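# Copy the reference drawing onto the paper pad with markers

## Task

Using the markers, reproduce the reference image named 'drawing' on the paper pad. The image represents the entire sheet, and its upper edge corresponds to the pad's long side farthest from the robot. The narrow strip of scrap paper next to the pad can be used freely and is not checked.

## Robot and tools

Robot: two arms, left_arm (carrying a left hand) and right_arm (carrying a right hand). Each hand has six finger motors. Base positions in the scene frame: left_arm at (+0.028, +0.480, 0) m, right_arm at (-0.001, -0.497, 0) m, both facing essentially straight.

Frames: the scene frame has its origin at table height midway between the bases, +z up, +x out over the table, and left_arm on the +y side. Image left and right do not match these names. Results report each hand point's end_effector_position (m), end_effector_quat_wxyz and velocities in that arm's own base frame. Fixed cameras and the table use the scene frame. Printed positions may be off by a few cm.

Hand point: a spot 0.05 m in front of the palm and 0.15 m out from the wrist flange. Its +z runs along the straight fingers, +y points out of the palm, and +x goes across the palm away from the thumb on the right hand (toward the thumb on the left hand). Straight fingertips reach 0.06 to 0.07 m past the point. A bracket on the little-finger side can collide with things. With the palm down, the wrist can hang up to 0.11 m below the point.

The 28-number row (every value in [-1, 1], always all 28 even if one arm idles), in this order: left dx, dy, dz, rx, ry, rz; left thumb_turn, thumb_bend, index, middle, ring, little, force_limit, speed; then the same 14 for the right arm. The six pose numbers are an offset, not a pose. They are measured from that arm's current "Hand target" and along that target's own axes. 1.0 equals 0.6 m of travel or 180 degrees. rx, ry, rz form a single rotation vector. Finger numbers run from -1 (open/straight) to +1 (closed). thumb_turn is -1 beside the palm and +1 in front of it. force_limit maps -1 to about 0 N and +1 to 10 N (15 N for the thumb). speed reaches full at +0.48. Leaving a hand unchanged means resending the last eight hand numbers you actually sent, not its readings. All zeros in the pose slots re-requests the current Hand target.

execute_actions(actions, cameras): actions is a list of actions. Each action is up to 15 rows, each row lasting 1/30 s. A short action repeats its final row. Every row counts from the pose at the action's start. Cameras: cam_high, cam_low, cam_above, cam_left_wrist, cam_right_wrist, or ["all"]. Images come only when you ask for them, or when actions is empty.

move(target, speed, blend, stop_force, zero, blocking, cameras): target is one 28-number row or a list of up to 15 rows. All rows are offsets from the same starting Hand targets, not from each other. speed is in m/s, from 0.002 to 3.6 (default 0.25). blend is a corner rounding in m. stop_force is in N, from 3 to 120, and ends an arm's path when the wrist sensor feels that much resistance. Use it slowly for pen-to-paper contact. Leave it out when lifting off a surface. blocking=false cannot be combined with stop_force. The result adds a "move:" line with done, off_target, moving, held or fault, and limits such as paced or held. Paths ignore obstacles. Avoid sweeping close past an arm's own base.

wait(seconds 0 to 10) lets time pass. stop() brakes a running move. zoom_image(camera, region [x0, y0, x1, y1] in pixels, at most 504 per side) enlarges the latest image. show_instructions() displays the reference pages, including 'drawing'. zero_wrist_force(arm) re-zeroes that arm's force sensor. finished_scene() ends the scene irreversibly.

Result lines: Hand target (your last commanded pose after clipping, the base for the next offset), joint positions and torques, Wrist force/Wrist torque along the hand axes (plus the peak since the last report), hand_measured, hand_stopped_by (moving, target, force, stalled, fault), hand_load_n (positive means pushed open), hand_force_limit, hand_speed. Orientation commands get clipped to within 32 degrees of the measured orientation per step.

Gripping a marker: turn the thumb in front of the palm and close. Objects 0.035 to 0.065 m thick, or handles down to about 0.025 m, can be held. Close slowly (speed -0.94 or lower) for a gentle grip. To squeeze harder, raise force_limit together with a more closed target.

Hazards: the arms are stiff, so pressing even slightly past firm contact can trigger a fault. A net force of roughly 150 N, or joint torque at its limit (wrist joints 26 N m), stops the arm for 10 s. Collisions or squeezes between the two arms can fail the scene. Anything falling off the table, or left off it, fails the task. Long stretched or loaded holds heat motors: a MOTOR HOT warning appears at 70 °C and brakes engage at 85 °C. Time keeps running while you think, and smooth, economical motion is rewarded.

Each tool is called after "Emit:" as a command line: name --argument value for each argument, lists and objects as JSON in quotes; but a table of rows of numbers goes row by row, as --pt "numbers of a row", without its own name.

Reference images:

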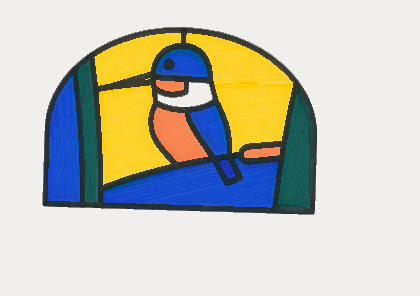

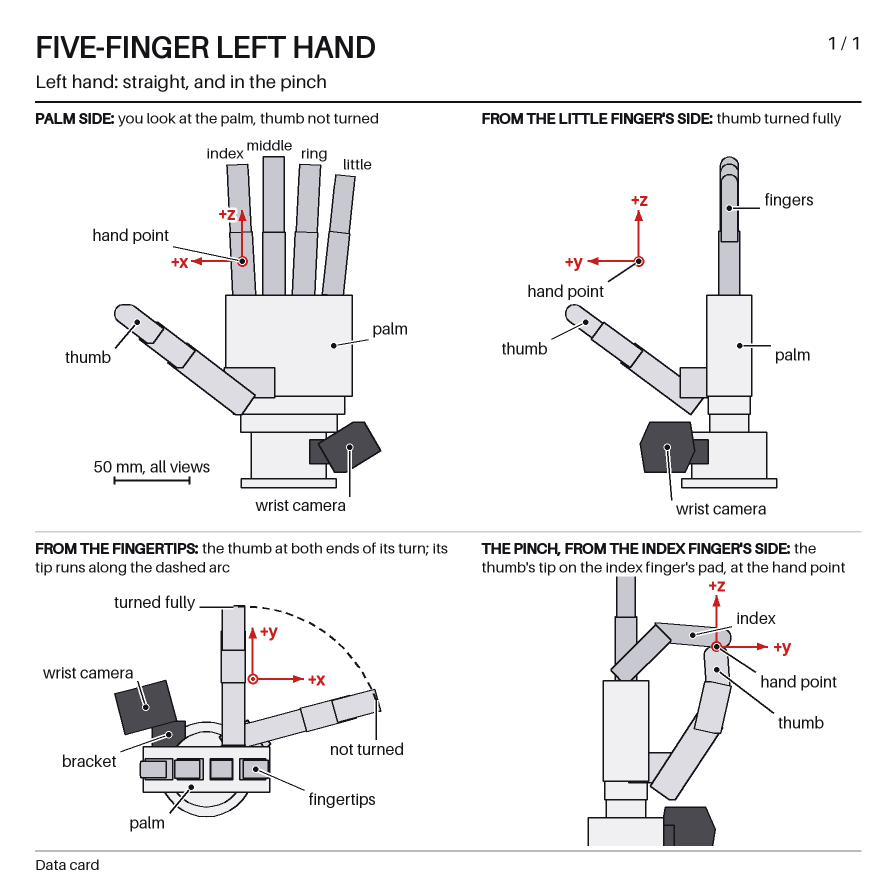

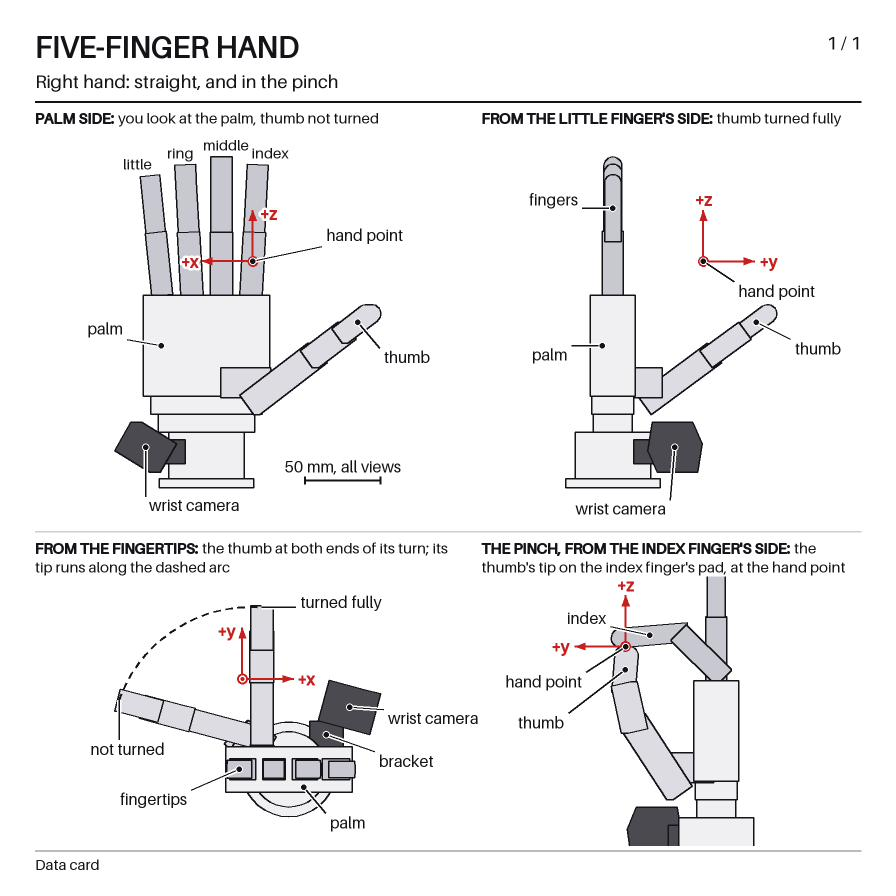

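## Session

Emit:
execute_actions --actions '[]'

Scene clock: 0.00 s.
left_arm: end_effector_position=(+0.9952, +0.2226, +0.1259) hand_measured=(-1.000, -1.000, -1.000, -1.000, -1.000, -1.000) hand_load_n=(+0.0, +0.0, +0.0, +0.0, +0.0, +0.0) hand_stopped_by=(target, target, target, target, target, target) hand_force_limit=0.00 hand_speed=-0.80 end_effector_quat_wxyz=(+0.452, +0.314, +0.646, +0.529) | right_arm: end_effector_position=(+0.5414, -0.2872, +0.1437) hand_measured=(-1.000, -1.000, -1.000, -1.000, -1.000, -1.000) hand_load_n=(+0.0, -0.5, +0.0, +0.0, +0.0, +0.0) hand_stopped_by=(target, target, target, target, target, target) hand_force_limit=0.00 hand_speed=-0.80 end_effector_quat_wxyz=(-0.087, +0.638, +0.687, -0.337)
Joint positions: left_arm=[3.415 -2.819 -0.618 3.405 -1.709 -0.258] | right_arm=[-0.471 -0.63 0.873 1.739 2.168 -0.416]
Joint velocities: within noise
Joint torques (N m): no reading
Wrist force (N): no reading
Wrist torque (N m): no reading
Wrist force, peak (N): no reading
Hand target: left_arm +0.9952, +0.2226, +0.1259; +0.452, +0.314, +0.646, +0.529 | right_arm +0.5414, -0.2872, +0.1437; -0.087, +0.638, +0.687, -0.337

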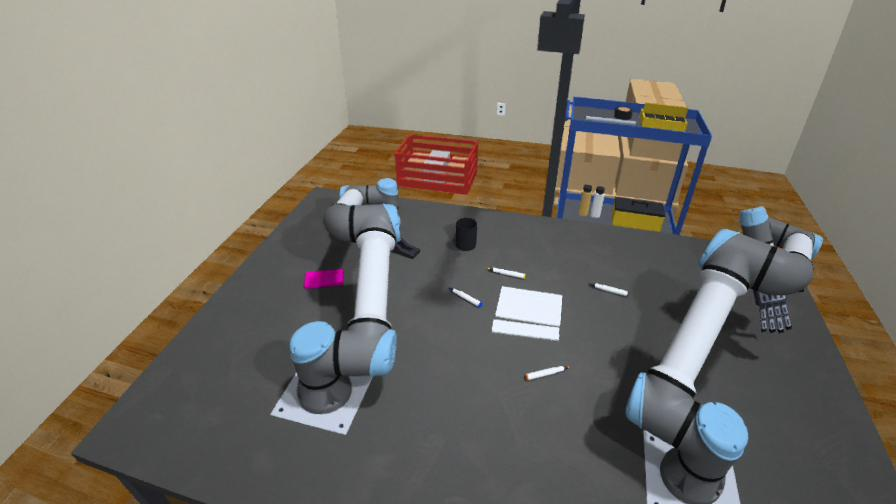

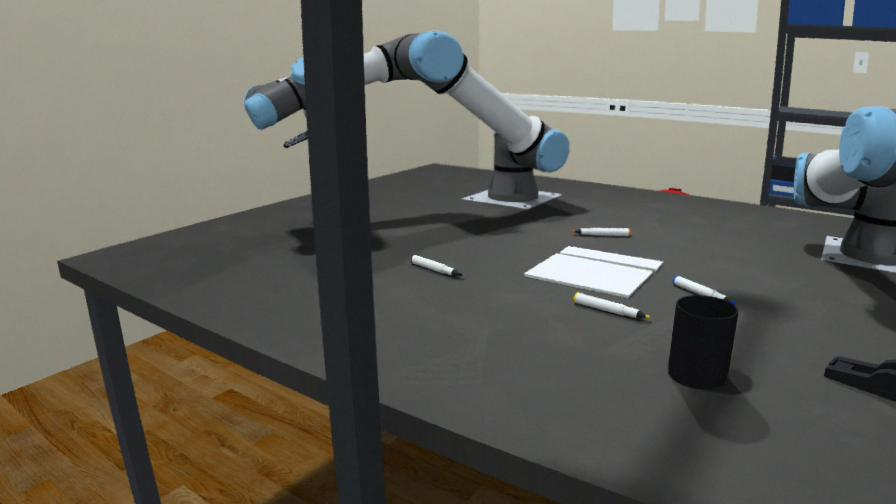

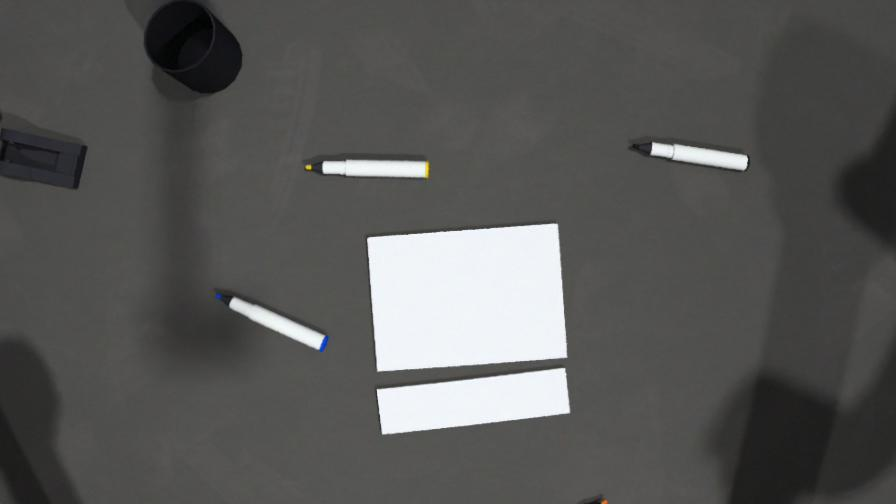

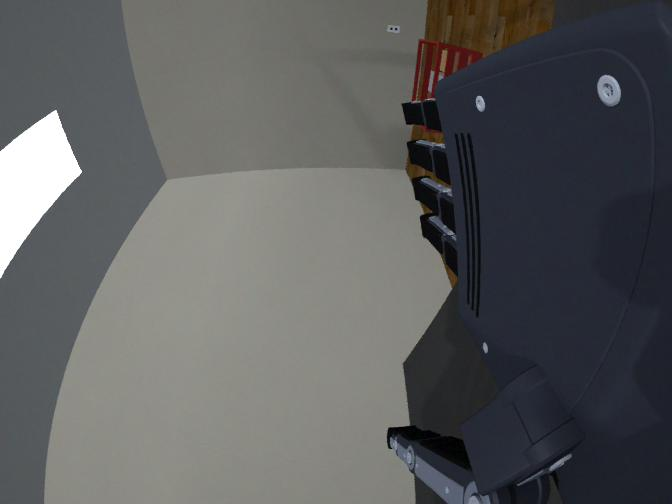

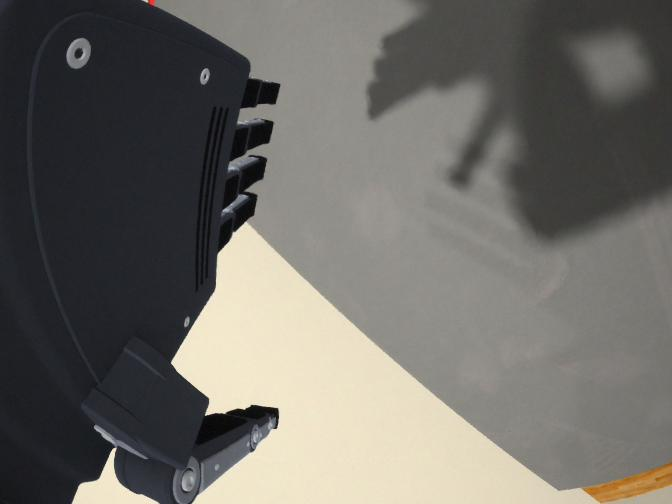

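Emit:
zoom_image --camera "cam_high" --region '[280, 200, 700, 430]'

Emit:
zoom_image --camera "cam_low" --region '[392, 150, 896, 430]'

Emit:
zoom_image --camera "cam_above" --region '[340, 200, 600, 450]'

Emit:
show_instructions

Scaled by 1.200 from the camera's 896x504 image, which has a finer 1280x720 frame.

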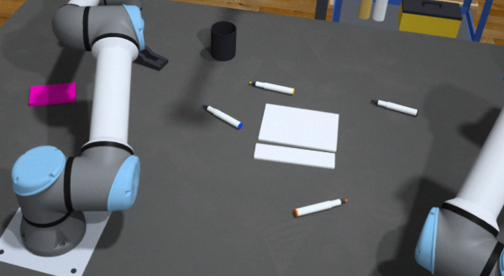

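Scaled by 1.000.

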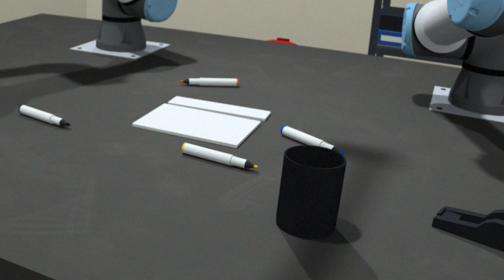

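Scaled by 1.938 from the camera's 896x504 image, which has a finer 1280x720 frame.

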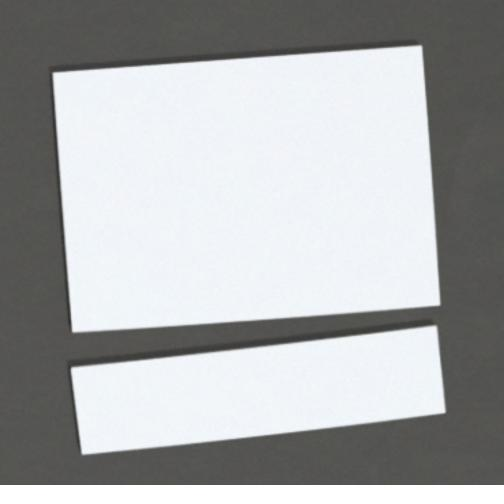

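Reference images for this scene: drawing, FIVE-FINGER LEFT HAND page 1, FIVE-FINGER HAND page 1.

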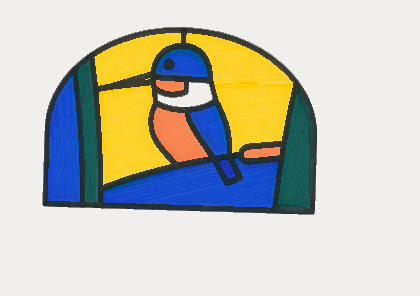

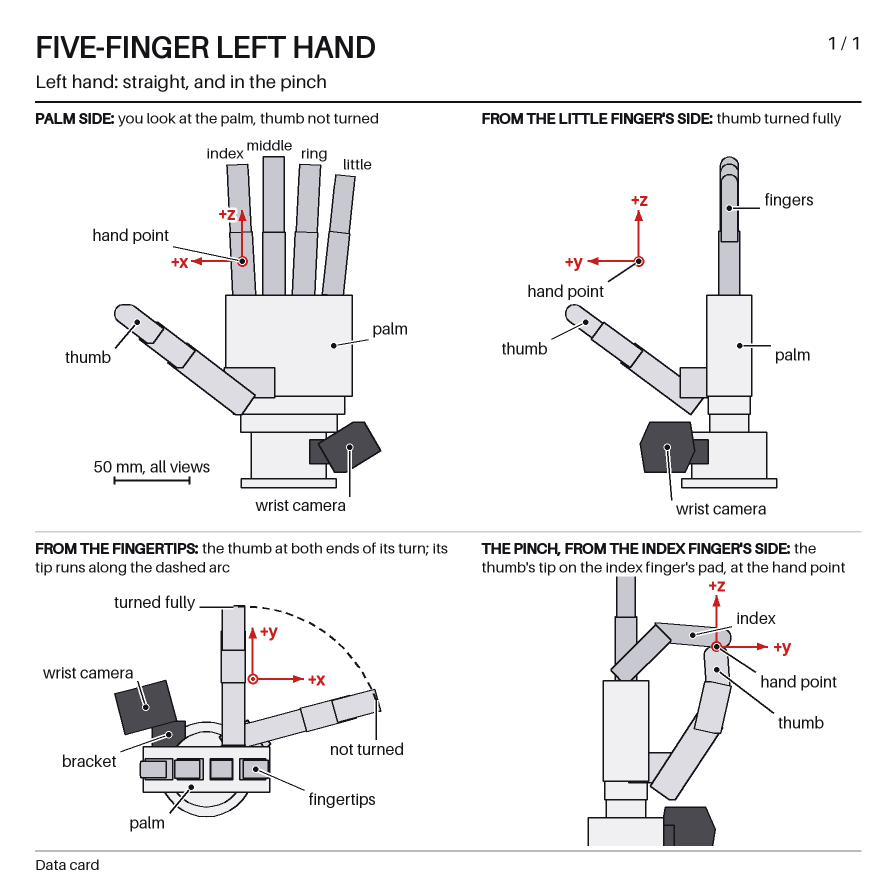

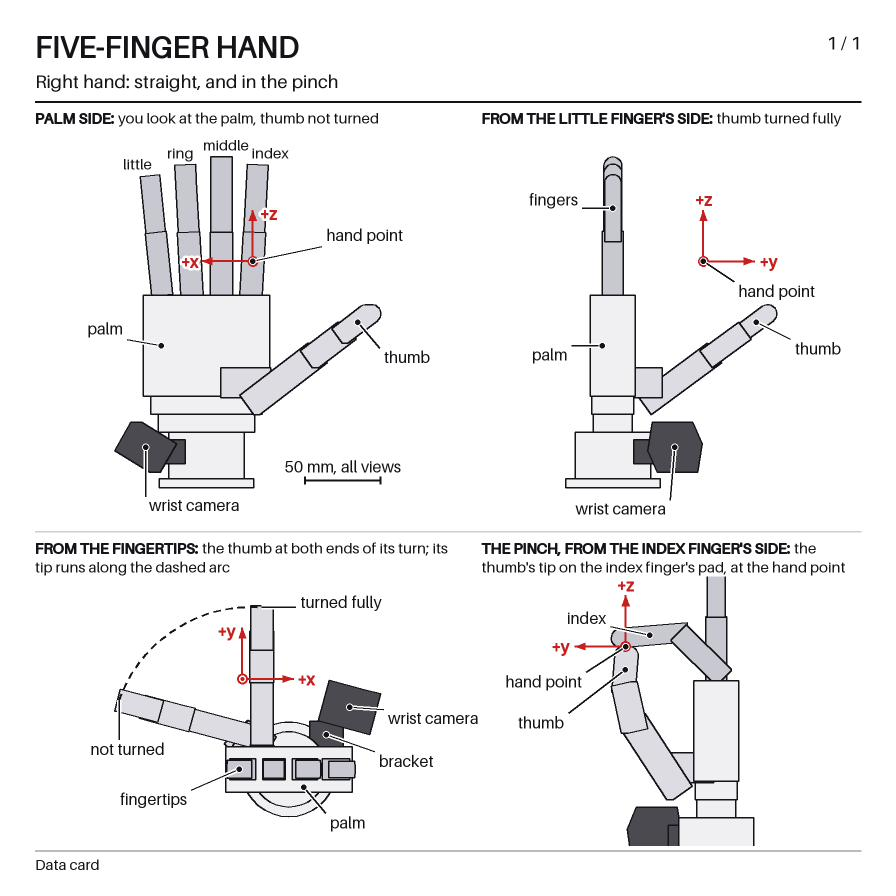

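Emit:
zoom_image --camera "cam_above" --region '[100, 0, 450, 200]'

Emit:
zoom_image --camera "cam_high" --region '[280, 200, 480, 330]'

Emit:
zoom_image --camera "cam_high" --region '[600, 200, 880, 430]'

Emit:
zoom_image --camera "cam_low" --region '[640, 160, 896, 430]'

Scaled by 1.440 from the camera's 896x504 image, which has a finer 1280x720 frame.

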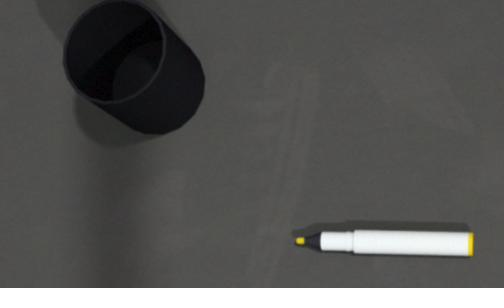

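Scaled by 2.520 from the camera's 896x504 image, which has a finer 1280x720 frame.

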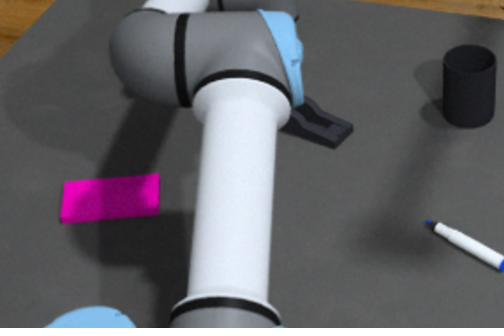

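Scaled by 1.800 from the camera's 896x504 image, which has a finer 1280x720 frame.

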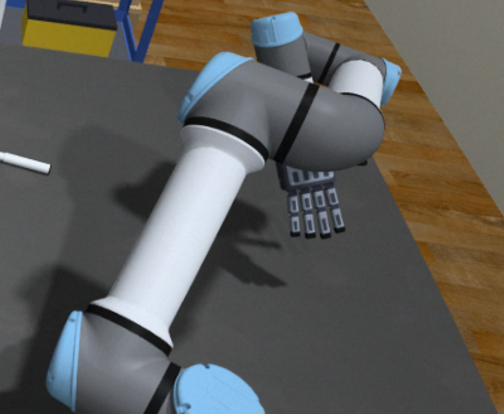

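Scaled by 1.867 from the camera's 896x504 image, which has a finer 1280x720 frame.

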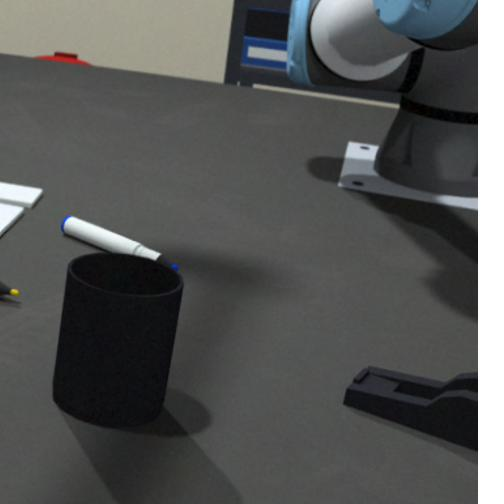

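Emit:
move --target '[0,0,0,0,0,0,-1,-1,-1,-1,-1,-1,0.0,-0.8,-0.103,-0.191,-0.253,0,0,0.5,-1,-1,-1,-1,-1,-1,0.0,-0.8]' --speed 0.5 --cameras '["all"]'

Scene clock: 8.13 s.
left_arm: end_effector_position=(+0.9952, +0.2226, +0.1259) hand_measured=(-1.000, -1.000, -1.000, -1.000, -1.000, -1.000) hand_load_n=(+0.0, +0.0, +0.0, +0.0, +0.0, +0.0) hand_stopped_by=(target, target, target, target, target, target) hand_force_limit=0.00 hand_speed=-0.80 end_effector_quat_wxyz=(+0.452, +0.314, +0.646, +0.529) | right_arm: end_effector_position=(+0.5409, -0.2861, +0.2652) hand_measured=(-1.000, -1.000, -1.000, -1.000, -1.000, -1.000) hand_load_n=(+0.0, +0.0, +0.5, +0.0, +0.0, +0.0) hand_stopped_by=(target, target, target, target, target, target) hand_force_limit=0.00 hand_speed=-0.80 end_effector_quat_wxyz=(+0.081, +0.881, +0.324, -0.334)
Joint positions: left_arm=[3.415 -2.819 -0.618 3.405 -1.709 -0.258] | right_arm=[-0.402 -0.589 0.588 2.005 2.142 0.593]
Joint torques (N m): left_arm=[-0.09 65.29 21.26 1.67 -0.35 0.36] | right_arm=[-14.02 -57.87 -8.18 1.02 2.28 -2.16]
Wrist force (N): left_arm=[0.0 -0.3 -0.1] | right_arm=[0.7 -0.9 0.3]
Wrist torque (N m): left_arm=[-0.05 -0.01 0.00] | right_arm=[-0.18 -0.12 0.05]
Wrist force, peak (N): left_arm=[0.4 -0.2 -0.4] | right_arm=[-3.0 -1.4 -3.8]
Hand target: left_arm +0.9952, +0.2226, +0.1259; +0.452, +0.314, +0.646, +0.529 | right_arm +0.5409, -0.2861, +0.2652; +0.081, +0.881, +0.324, -0.334 (not the last commanded pose)
Off the commanded pose: left_arm 0.000 m, 0 deg | right_arm 0.078 m, 36 deg.
move: held (right_arm; a check stopped the path); limits=held
pose unreachable (right arm): on one or more control steps of this call, first in action 0 (counted from 0), this arm could not follow its commanded pose, so it was not sent that pose on those steps. It may still have moved: this result reports where it is.
cause: moving toward the commanded pose would bring two parts of the arm too close to each other (joints 4 (wrist 1) to 6 (wrist 3) lie between them).

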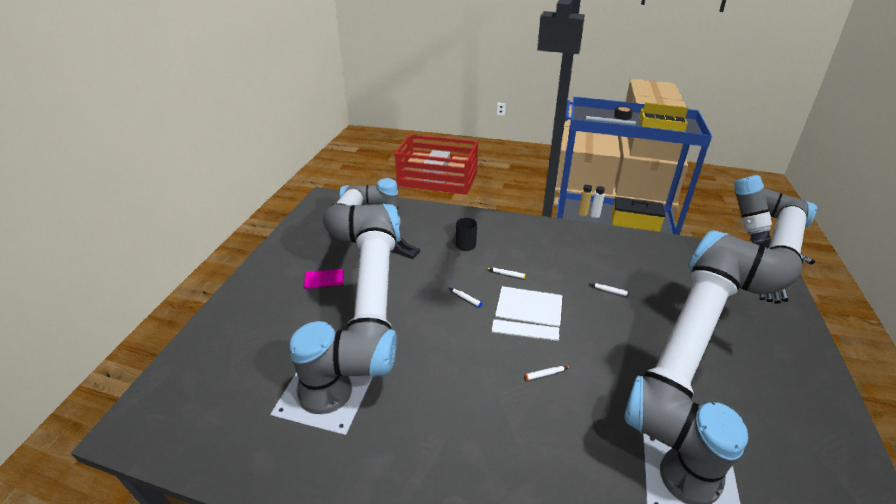

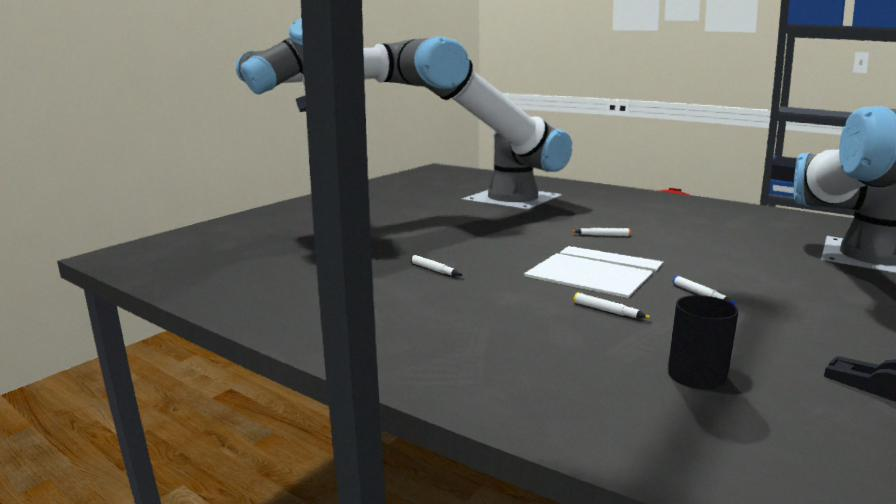

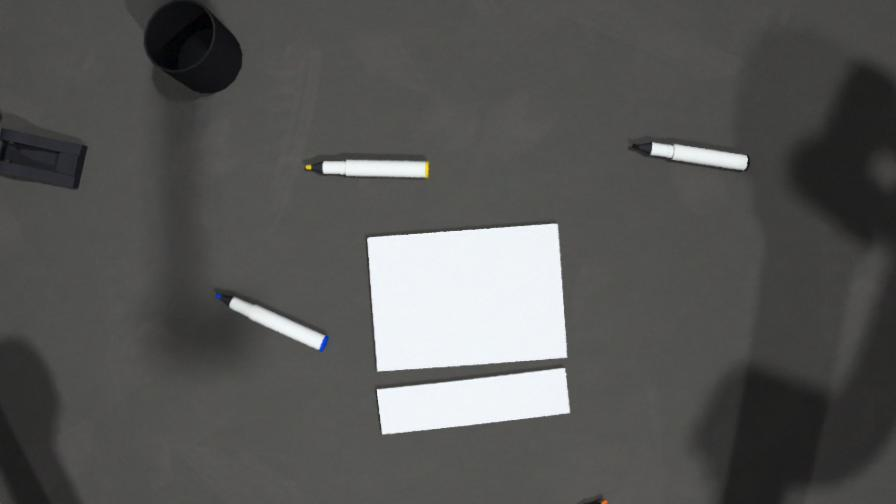

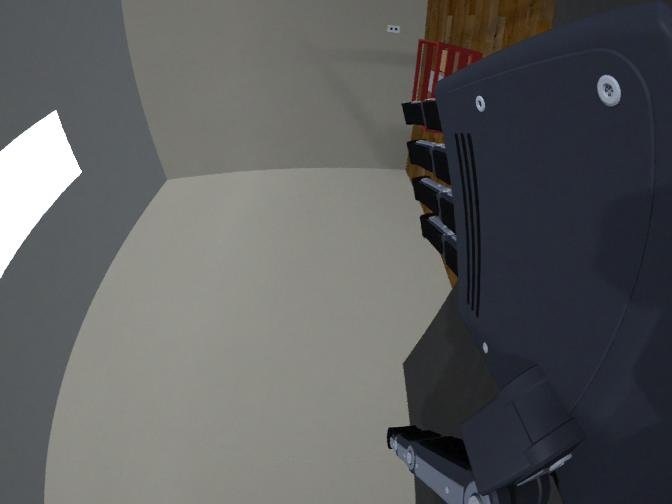

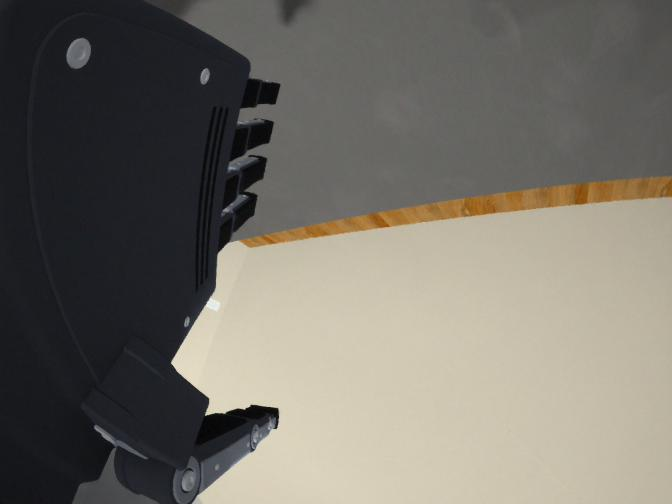

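Emit:
move --target '[0,0,0,0,0,0,-1,-1,-1,-1,-1,-1,0.0,-0.8,0.1075,-0.4923,-0.3368,-0.271,0.182,0.21,-1,-1,-1,-1,-1,-1,0.0,-0.8]' --speed 0.5 --cameras '["cam_high"]'

Scene clock: 10.90 s.
left_arm: end_effector_position=(+0.9952, +0.2226, +0.1259) hand_measured=(-1.000, -1.000, -1.000, -1.000, -1.000, -1.000) hand_load_n=(+0.0, +0.0, +0.0, +0.0, +0.0, +0.0) hand_stopped_by=(target, target, target, target, target, target) hand_force_limit=0.00 hand_speed=-0.80 end_effector_quat_wxyz=(+0.452, +0.314, +0.646, +0.529) | right_arm: end_effector_position=(+0.5033, +0.0219, +0.3887) hand_measured=(-1.000, -1.000, -1.000, -1.000, -1.000, -1.000) hand_load_n=(+0.0, +0.0, +0.0, +0.0, +0.0, +0.0) hand_stopped_by=(target, target, target, target, target, target) hand_force_limit=0.00 hand_speed=-0.80 end_effector_quat_wxyz=(+0.405, +0.895, +0.169, +0.086)
Joint positions: left_arm=[3.415 -2.819 -0.618 3.405 -1.709 -0.258] | right_arm=[0.236 -1.092 1.125 1.356 2.409 1.352]
Joint torques (N m): left_arm=[-1.25 65.16 19.49 1.66 -0.15 0.08] | right_arm=[-14.44 -42.51 -8.39 4.24 -0.53 -2.31]
Wrist force (N): left_arm=[0.2 0.1 -0.1] | right_arm=[1.1 -2.4 -0.1]
Wrist torque (N m): left_arm=[0.02 -0.03 0.01] | right_arm=[-0.36 -0.17 0.08]
Wrist force, peak (N): left_arm=[-0.1 0.1 -0.5] | right_arm=[2.1 -7.4 -4.6]
Hand target: left_arm +0.9952, +0.2226, +0.1259; +0.452, +0.314, +0.646, +0.529 | right_arm +0.5033, +0.0219, +0.3887; +0.405, +0.895, +0.169, +0.086 (not the last commanded pose)
Off the commanded pose: left_arm 0.000 m, 0 deg | right_arm 0.030 m, 6 deg.
move: held (right_arm; a check stopped the path); limits=held
pose unreachable (right arm): on one or more control steps of this call, first in action 0 (counted from 0), this arm could not follow its commanded pose, so it was not sent that pose on those steps. It may still have moved: this result reports where it is.
cause: moving toward the commanded pose would bring two parts of the arm too close to each other (joints 4 (wrist 1) to 6 (wrist 3) lie between them).
Images, in order (width x height): cam_high 896x504.

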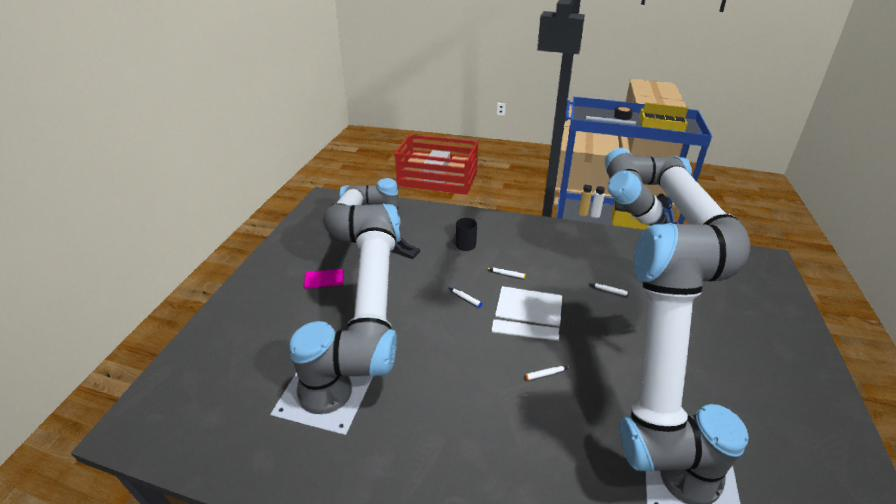

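Emit:
move --target '[0,0,0,0,0,0,-1,-1,-1,-1,-1,-1,0.0,-0.8,0.186,-0.0126,-0.0095,0.006,0.281,-0.245,-1,-1,-1,-1,-1,-1,0.0,-0.8]' --speed 0.5 --cameras '["cam_high", "cam_above", "cam_right_wrist"]'

Scene clock: 13.43 s.
left_arm: end_effector_position=(+0.9952, +0.2226, +0.1259) hand_measured=(-1.000, -1.000, -1.000, -1.000, -1.000, -1.000) hand_load_n=(+0.0, +0.0, +0.0, +0.0, -0.5, +0.0) hand_stopped_by=(target, target, target, target, target, target) hand_force_limit=0.00 hand_speed=-0.80 end_effector_quat_wxyz=(+0.452, +0.314, +0.646, +0.529) | right_arm: end_effector_position=(+0.6034, +0.0721, +0.3887) hand_measured=(-1.000, -1.000, -1.000, -1.000, -1.000, -1.000) hand_load_n=(+0.0, +0.0, +0.0, +0.0, +0.0, +0.0) hand_stopped_by=(target, target, target, target, target, target) hand_force_limit=0.00 hand_speed=-0.80 end_effector_quat_wxyz=(+0.290, +0.652, +0.635, +0.296)
Joint positions: left_arm=[3.415 -2.819 -0.618 3.405 -1.709 -0.258] | right_arm=[-0.077 -1.476 1.482 0.712 1.515 -0.026]
Joint torques (N m): left_arm=[-0.95 65.93 19.85 1.64 -0.43 0.16] | right_arm=[-14.47 -13.87 -10.74 2.28 -1.39 -2.23]
Wrist force (N): left_arm=[-0.1 0.0 -0.2] | right_arm=[1.0 -2.6 -0.3]
Wrist torque (N m): left_arm=[0.00 0.02 -0.02] | right_arm=[-0.39 -0.15 0.07]
Wrist force, peak (N): left_arm=[-0.4 0.1 -0.4] | right_arm=[1.3 -2.7 -0.4]
Hand target: left_arm +0.9952, +0.2226, +0.1259; +0.452, +0.314, +0.646, +0.529 | right_arm +0.6035, +0.0721, +0.3886; +0.290, +0.652, +0.635, +0.296
Off the commanded pose: left_arm 0.000 m, 0 deg | right_arm 0.000 m, 0 deg.
move: done
Images, in order (width x height): cam_high 896x504, cam_above 896x504, cam_right_wrist 672x504.

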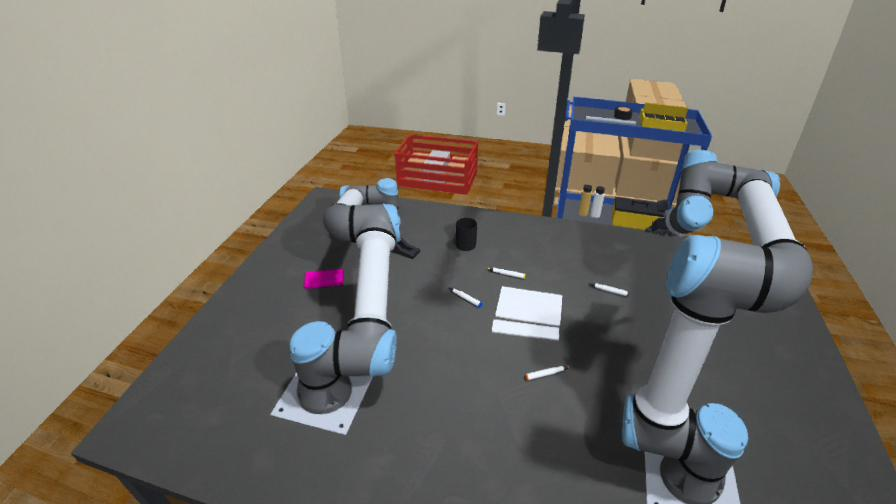

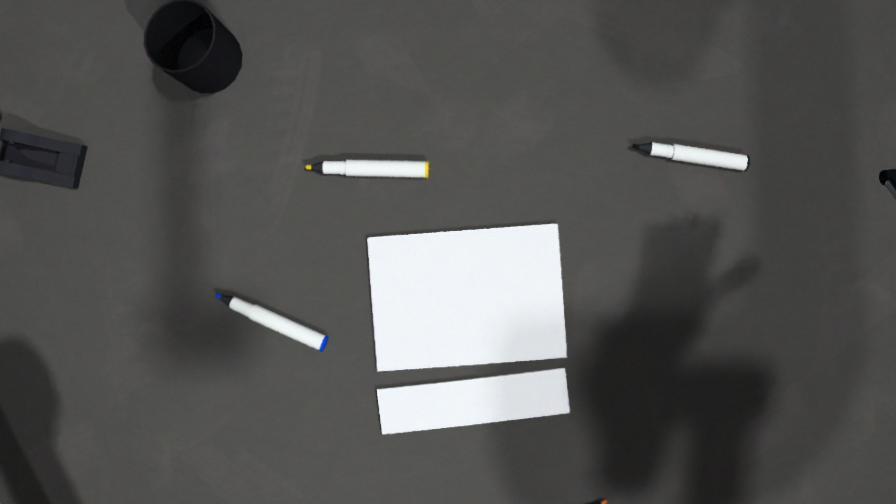

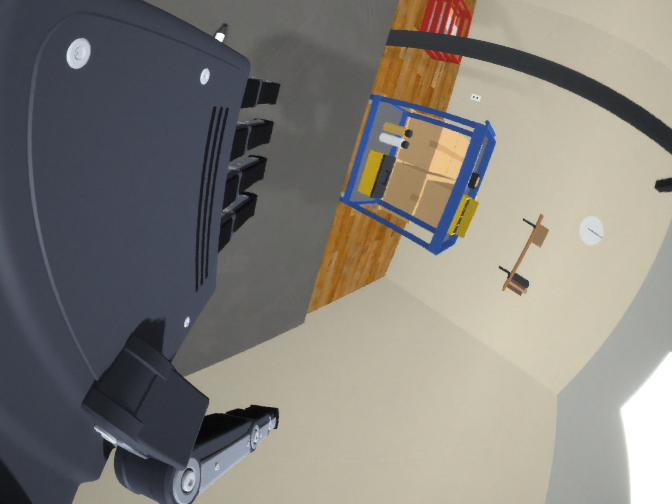

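Emit:
move --target '[0,0,0,0,0,0,-1,-1,-1,-1,-1,-1,0.0,-0.8,0,0,0,0,0,0.5,-1,-1,-1,-1,-1,-1,0.0,-0.8]' --speed 0.6 --cameras '["cam_high", "cam_above", "cam_right_wrist"]'

Scene clock: 15.90 s.
left_arm: end_effector_position=(+0.9952, +0.2226, +0.1259) hand_measured=(-1.000, -1.000, -1.000, -1.000, -1.000, -1.000) hand_load_n=(+0.0, +0.0, +0.0, +0.0, +0.0, +0.0) hand_stopped_by=(target, target, target, target, target, target) hand_force_limit=0.00 hand_speed=-0.80 end_effector_quat_wxyz=(+0.452, +0.314, +0.646, +0.529) | right_arm: end_effector_position=(+0.6035, +0.0721, +0.3886) hand_measured=(-1.000, -1.000, -1.000, -1.000, -1.000, -1.000) hand_load_n=(-0.5, +0.0, +0.0, +0.0, +0.0, +0.0) hand_stopped_by=(target, target, target, target, target, target) hand_force_limit=0.00 hand_speed=-0.80 end_effector_quat_wxyz=(-0.004, +0.910, -0.011, +0.414)
Joint positions: left_arm=[3.415 -2.819 -0.618 3.405 -1.709 -0.258] | right_arm=[-0.003 -1.291 1.081 0.926 1.57 1.593]
Joint torques (N m): left_arm=[-1.17 65.73 20.28 1.86 -0.18 0.19] | right_arm=[-13.86 -21.36 -25.75 2.17 1.47 2.02]
Wrist force (N): left_arm=[-0.1 0.1 -0.1] | right_arm=[0.3 -1.3 -0.4]
Wrist torque (N m): left_arm=[0.02 0.01 -0.01] | right_arm=[-0.14 -0.02 -0.04]
Wrist force, peak (N): left_arm=[-0.3 -0.2 -0.3] | right_arm=[1.1 -2.8 -0.2]
Hand target: left_arm +0.9952, +0.2226, +0.1259; +0.452, +0.314, +0.646, +0.529 | right_arm +0.6035, +0.0721, +0.3886; -0.004, +0.910, -0.011, +0.414
Off the commanded pose: left_arm 0.000 m, 0 deg | right_arm 0.000 m, 0 deg.
move: done
Images, in order (width x height): cam_high 896x504, cam_above 896x504, cam_right_wrist 672x504.

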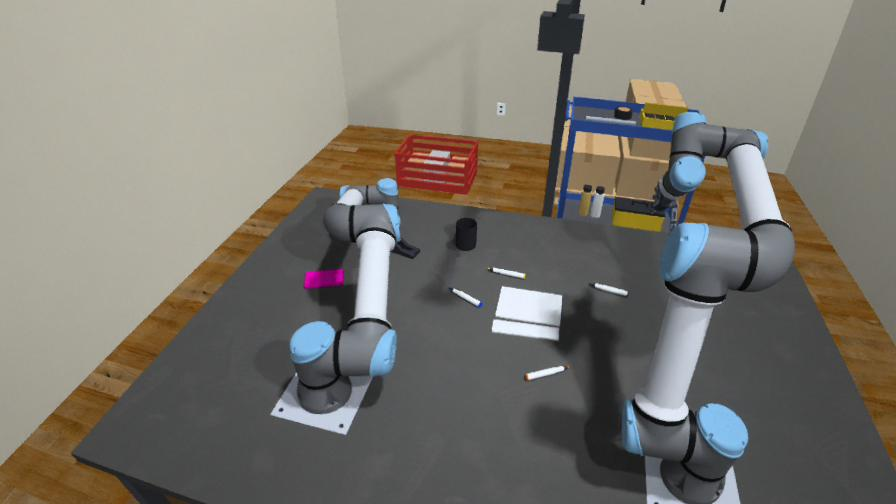

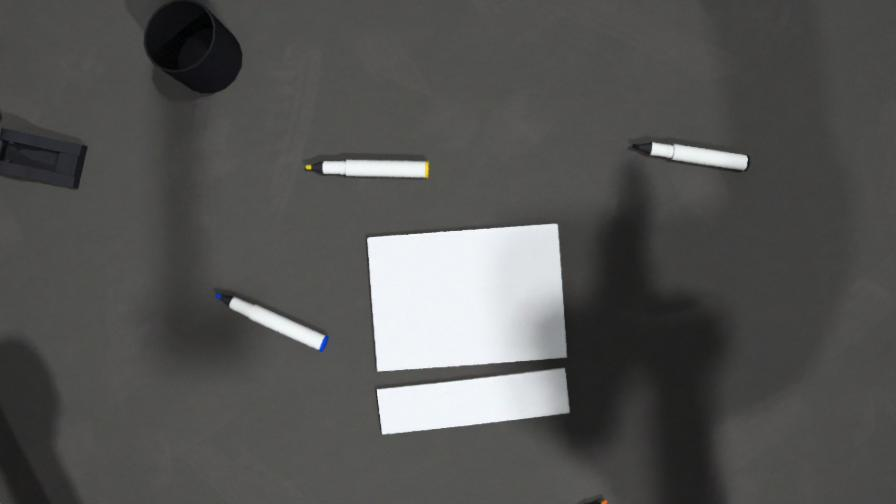

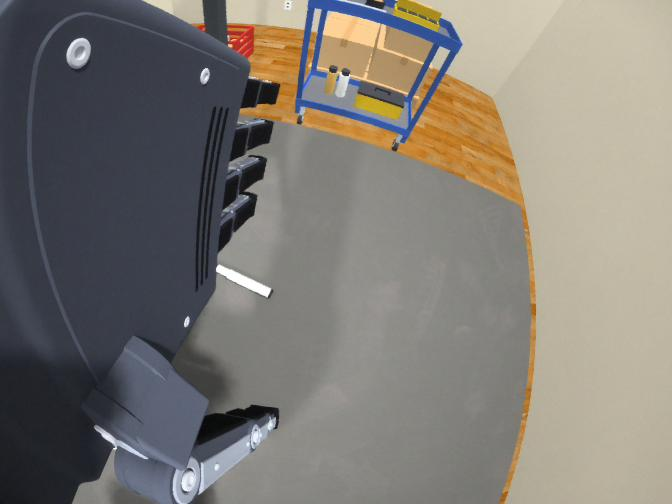

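Emit:
move --target '[0,0,0,0,0,0,-1,-1,-1,-1,-1,-1,0.0,-0.8,0,0,0,0,0,0.5,-1,-1,-1,-1,-1,-1,0.0,-0.8]' --speed 0.6 --cameras '["cam_high", "cam_above", "cam_right_wrist"]'

Scene clock: 18.17 s.
left_arm: end_effector_position=(+0.9952, +0.2226, +0.1259) hand_measured=(-1.000, -1.000, -1.000, -1.000, -1.000, -1.000) hand_load_n=(+0.0, +0.0, +0.0, +0.0, +0.0, +0.0) hand_stopped_by=(target, target, target, target, target, target) hand_force_limit=0.00 hand_speed=-0.80 end_effector_quat_wxyz=(+0.452, +0.314, +0.646, +0.529) | right_arm: end_effector_position=(+0.6035, +0.0721, +0.3887) hand_measured=(-1.000, -1.000, -1.000, -1.000, -1.000, -1.000) hand_load_n=(-0.5, +0.0, +0.0, +0.0, +0.0, +0.0) hand_stopped_by=(target, target, target, target, target, target) hand_force_limit=0.00 hand_speed=-0.80 end_effector_quat_wxyz=(-0.296, +0.635, -0.652, +0.290)
Joint positions: left_arm=[3.415 -2.819 -0.618 3.405 -1.709 -0.258] | right_arm=[-0.208 -1.276 1.01 0.994 1.416 3.028]
Joint torques (N m): left_arm=[-1.7 66.37 20.52 1.55 -0.15 0.23] | right_arm=[-13.63 -37.22 -9.5 -1.5 -1.73 1.94]
Wrist force (N): left_arm=[-0.2 -0.1 -0.2] | right_arm=[0.1 -0.1 -0.5]
Wrist torque (N m): left_arm=[0.00 0.03 -0.02] | right_arm=[0.01 0.01 -0.04]
Wrist force, peak (N): left_arm=[-0.4 -0.2 -0.2] | right_arm=[0.2 -1.6 -0.3]
Hand target: left_arm +0.9952, +0.2226, +0.1259; +0.452, +0.314, +0.646, +0.529 | right_arm +0.6035, +0.0721, +0.3886; -0.296, +0.635, -0.652, +0.290
Off the commanded pose: left_arm 0.000 m, 0 deg | right_arm 0.000 m, 0 deg.
move: done
Images, in order (width x height): cam_high 896x504, cam_above 896x504, cam_right_wrist 672x504.

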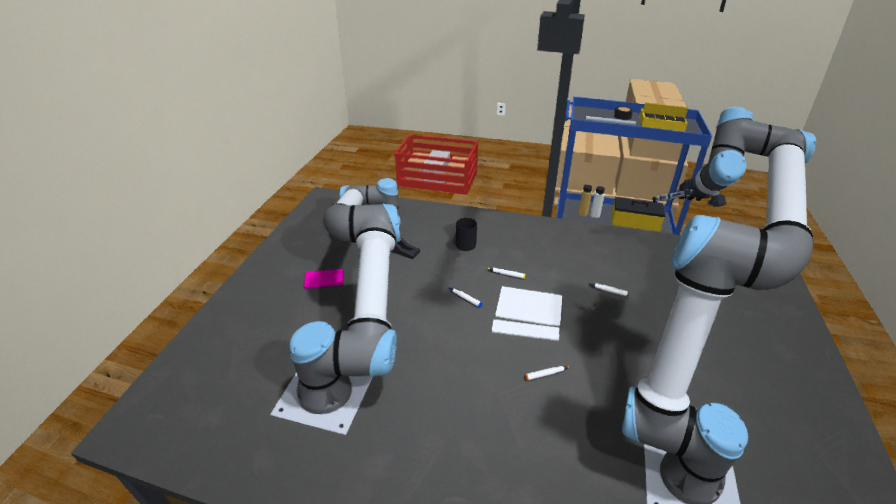

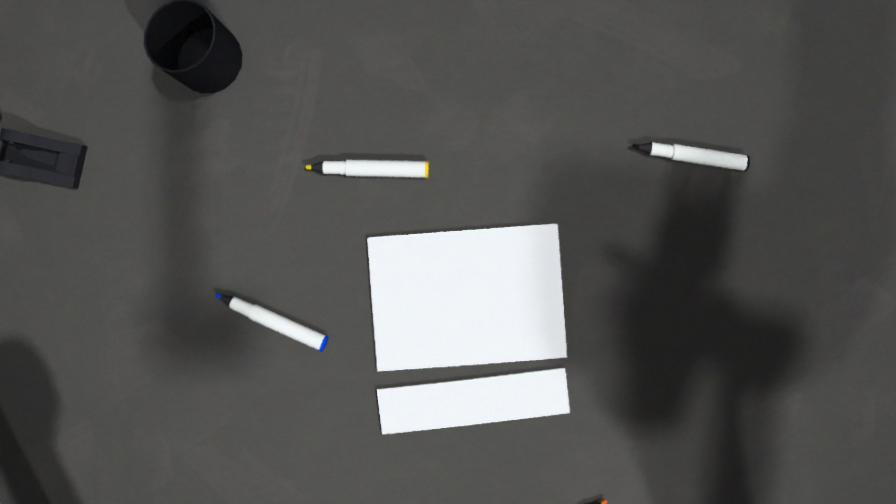

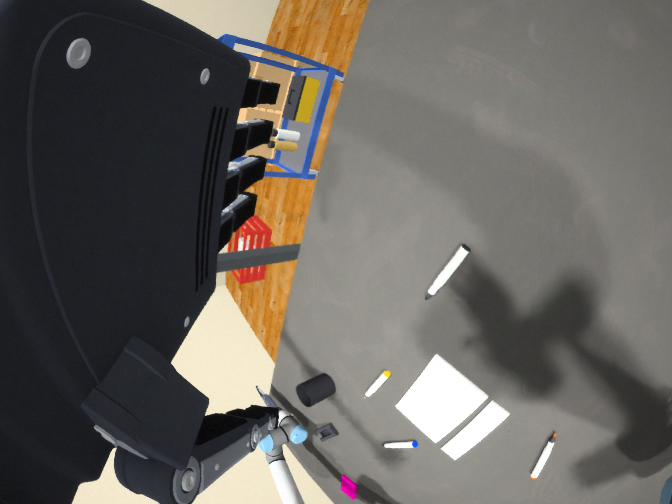

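Emit:
zoom_image --camera "cam_right_wrist" --region '[240, 330, 560, 504]'

Scaled by 1.575 from the camera's 672x504 image, which has a finer 960x720 frame.

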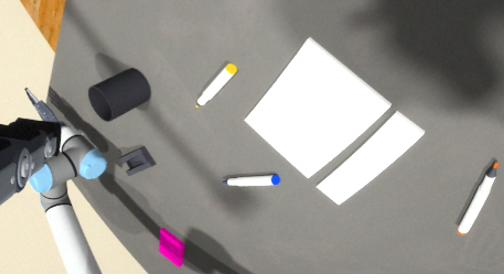

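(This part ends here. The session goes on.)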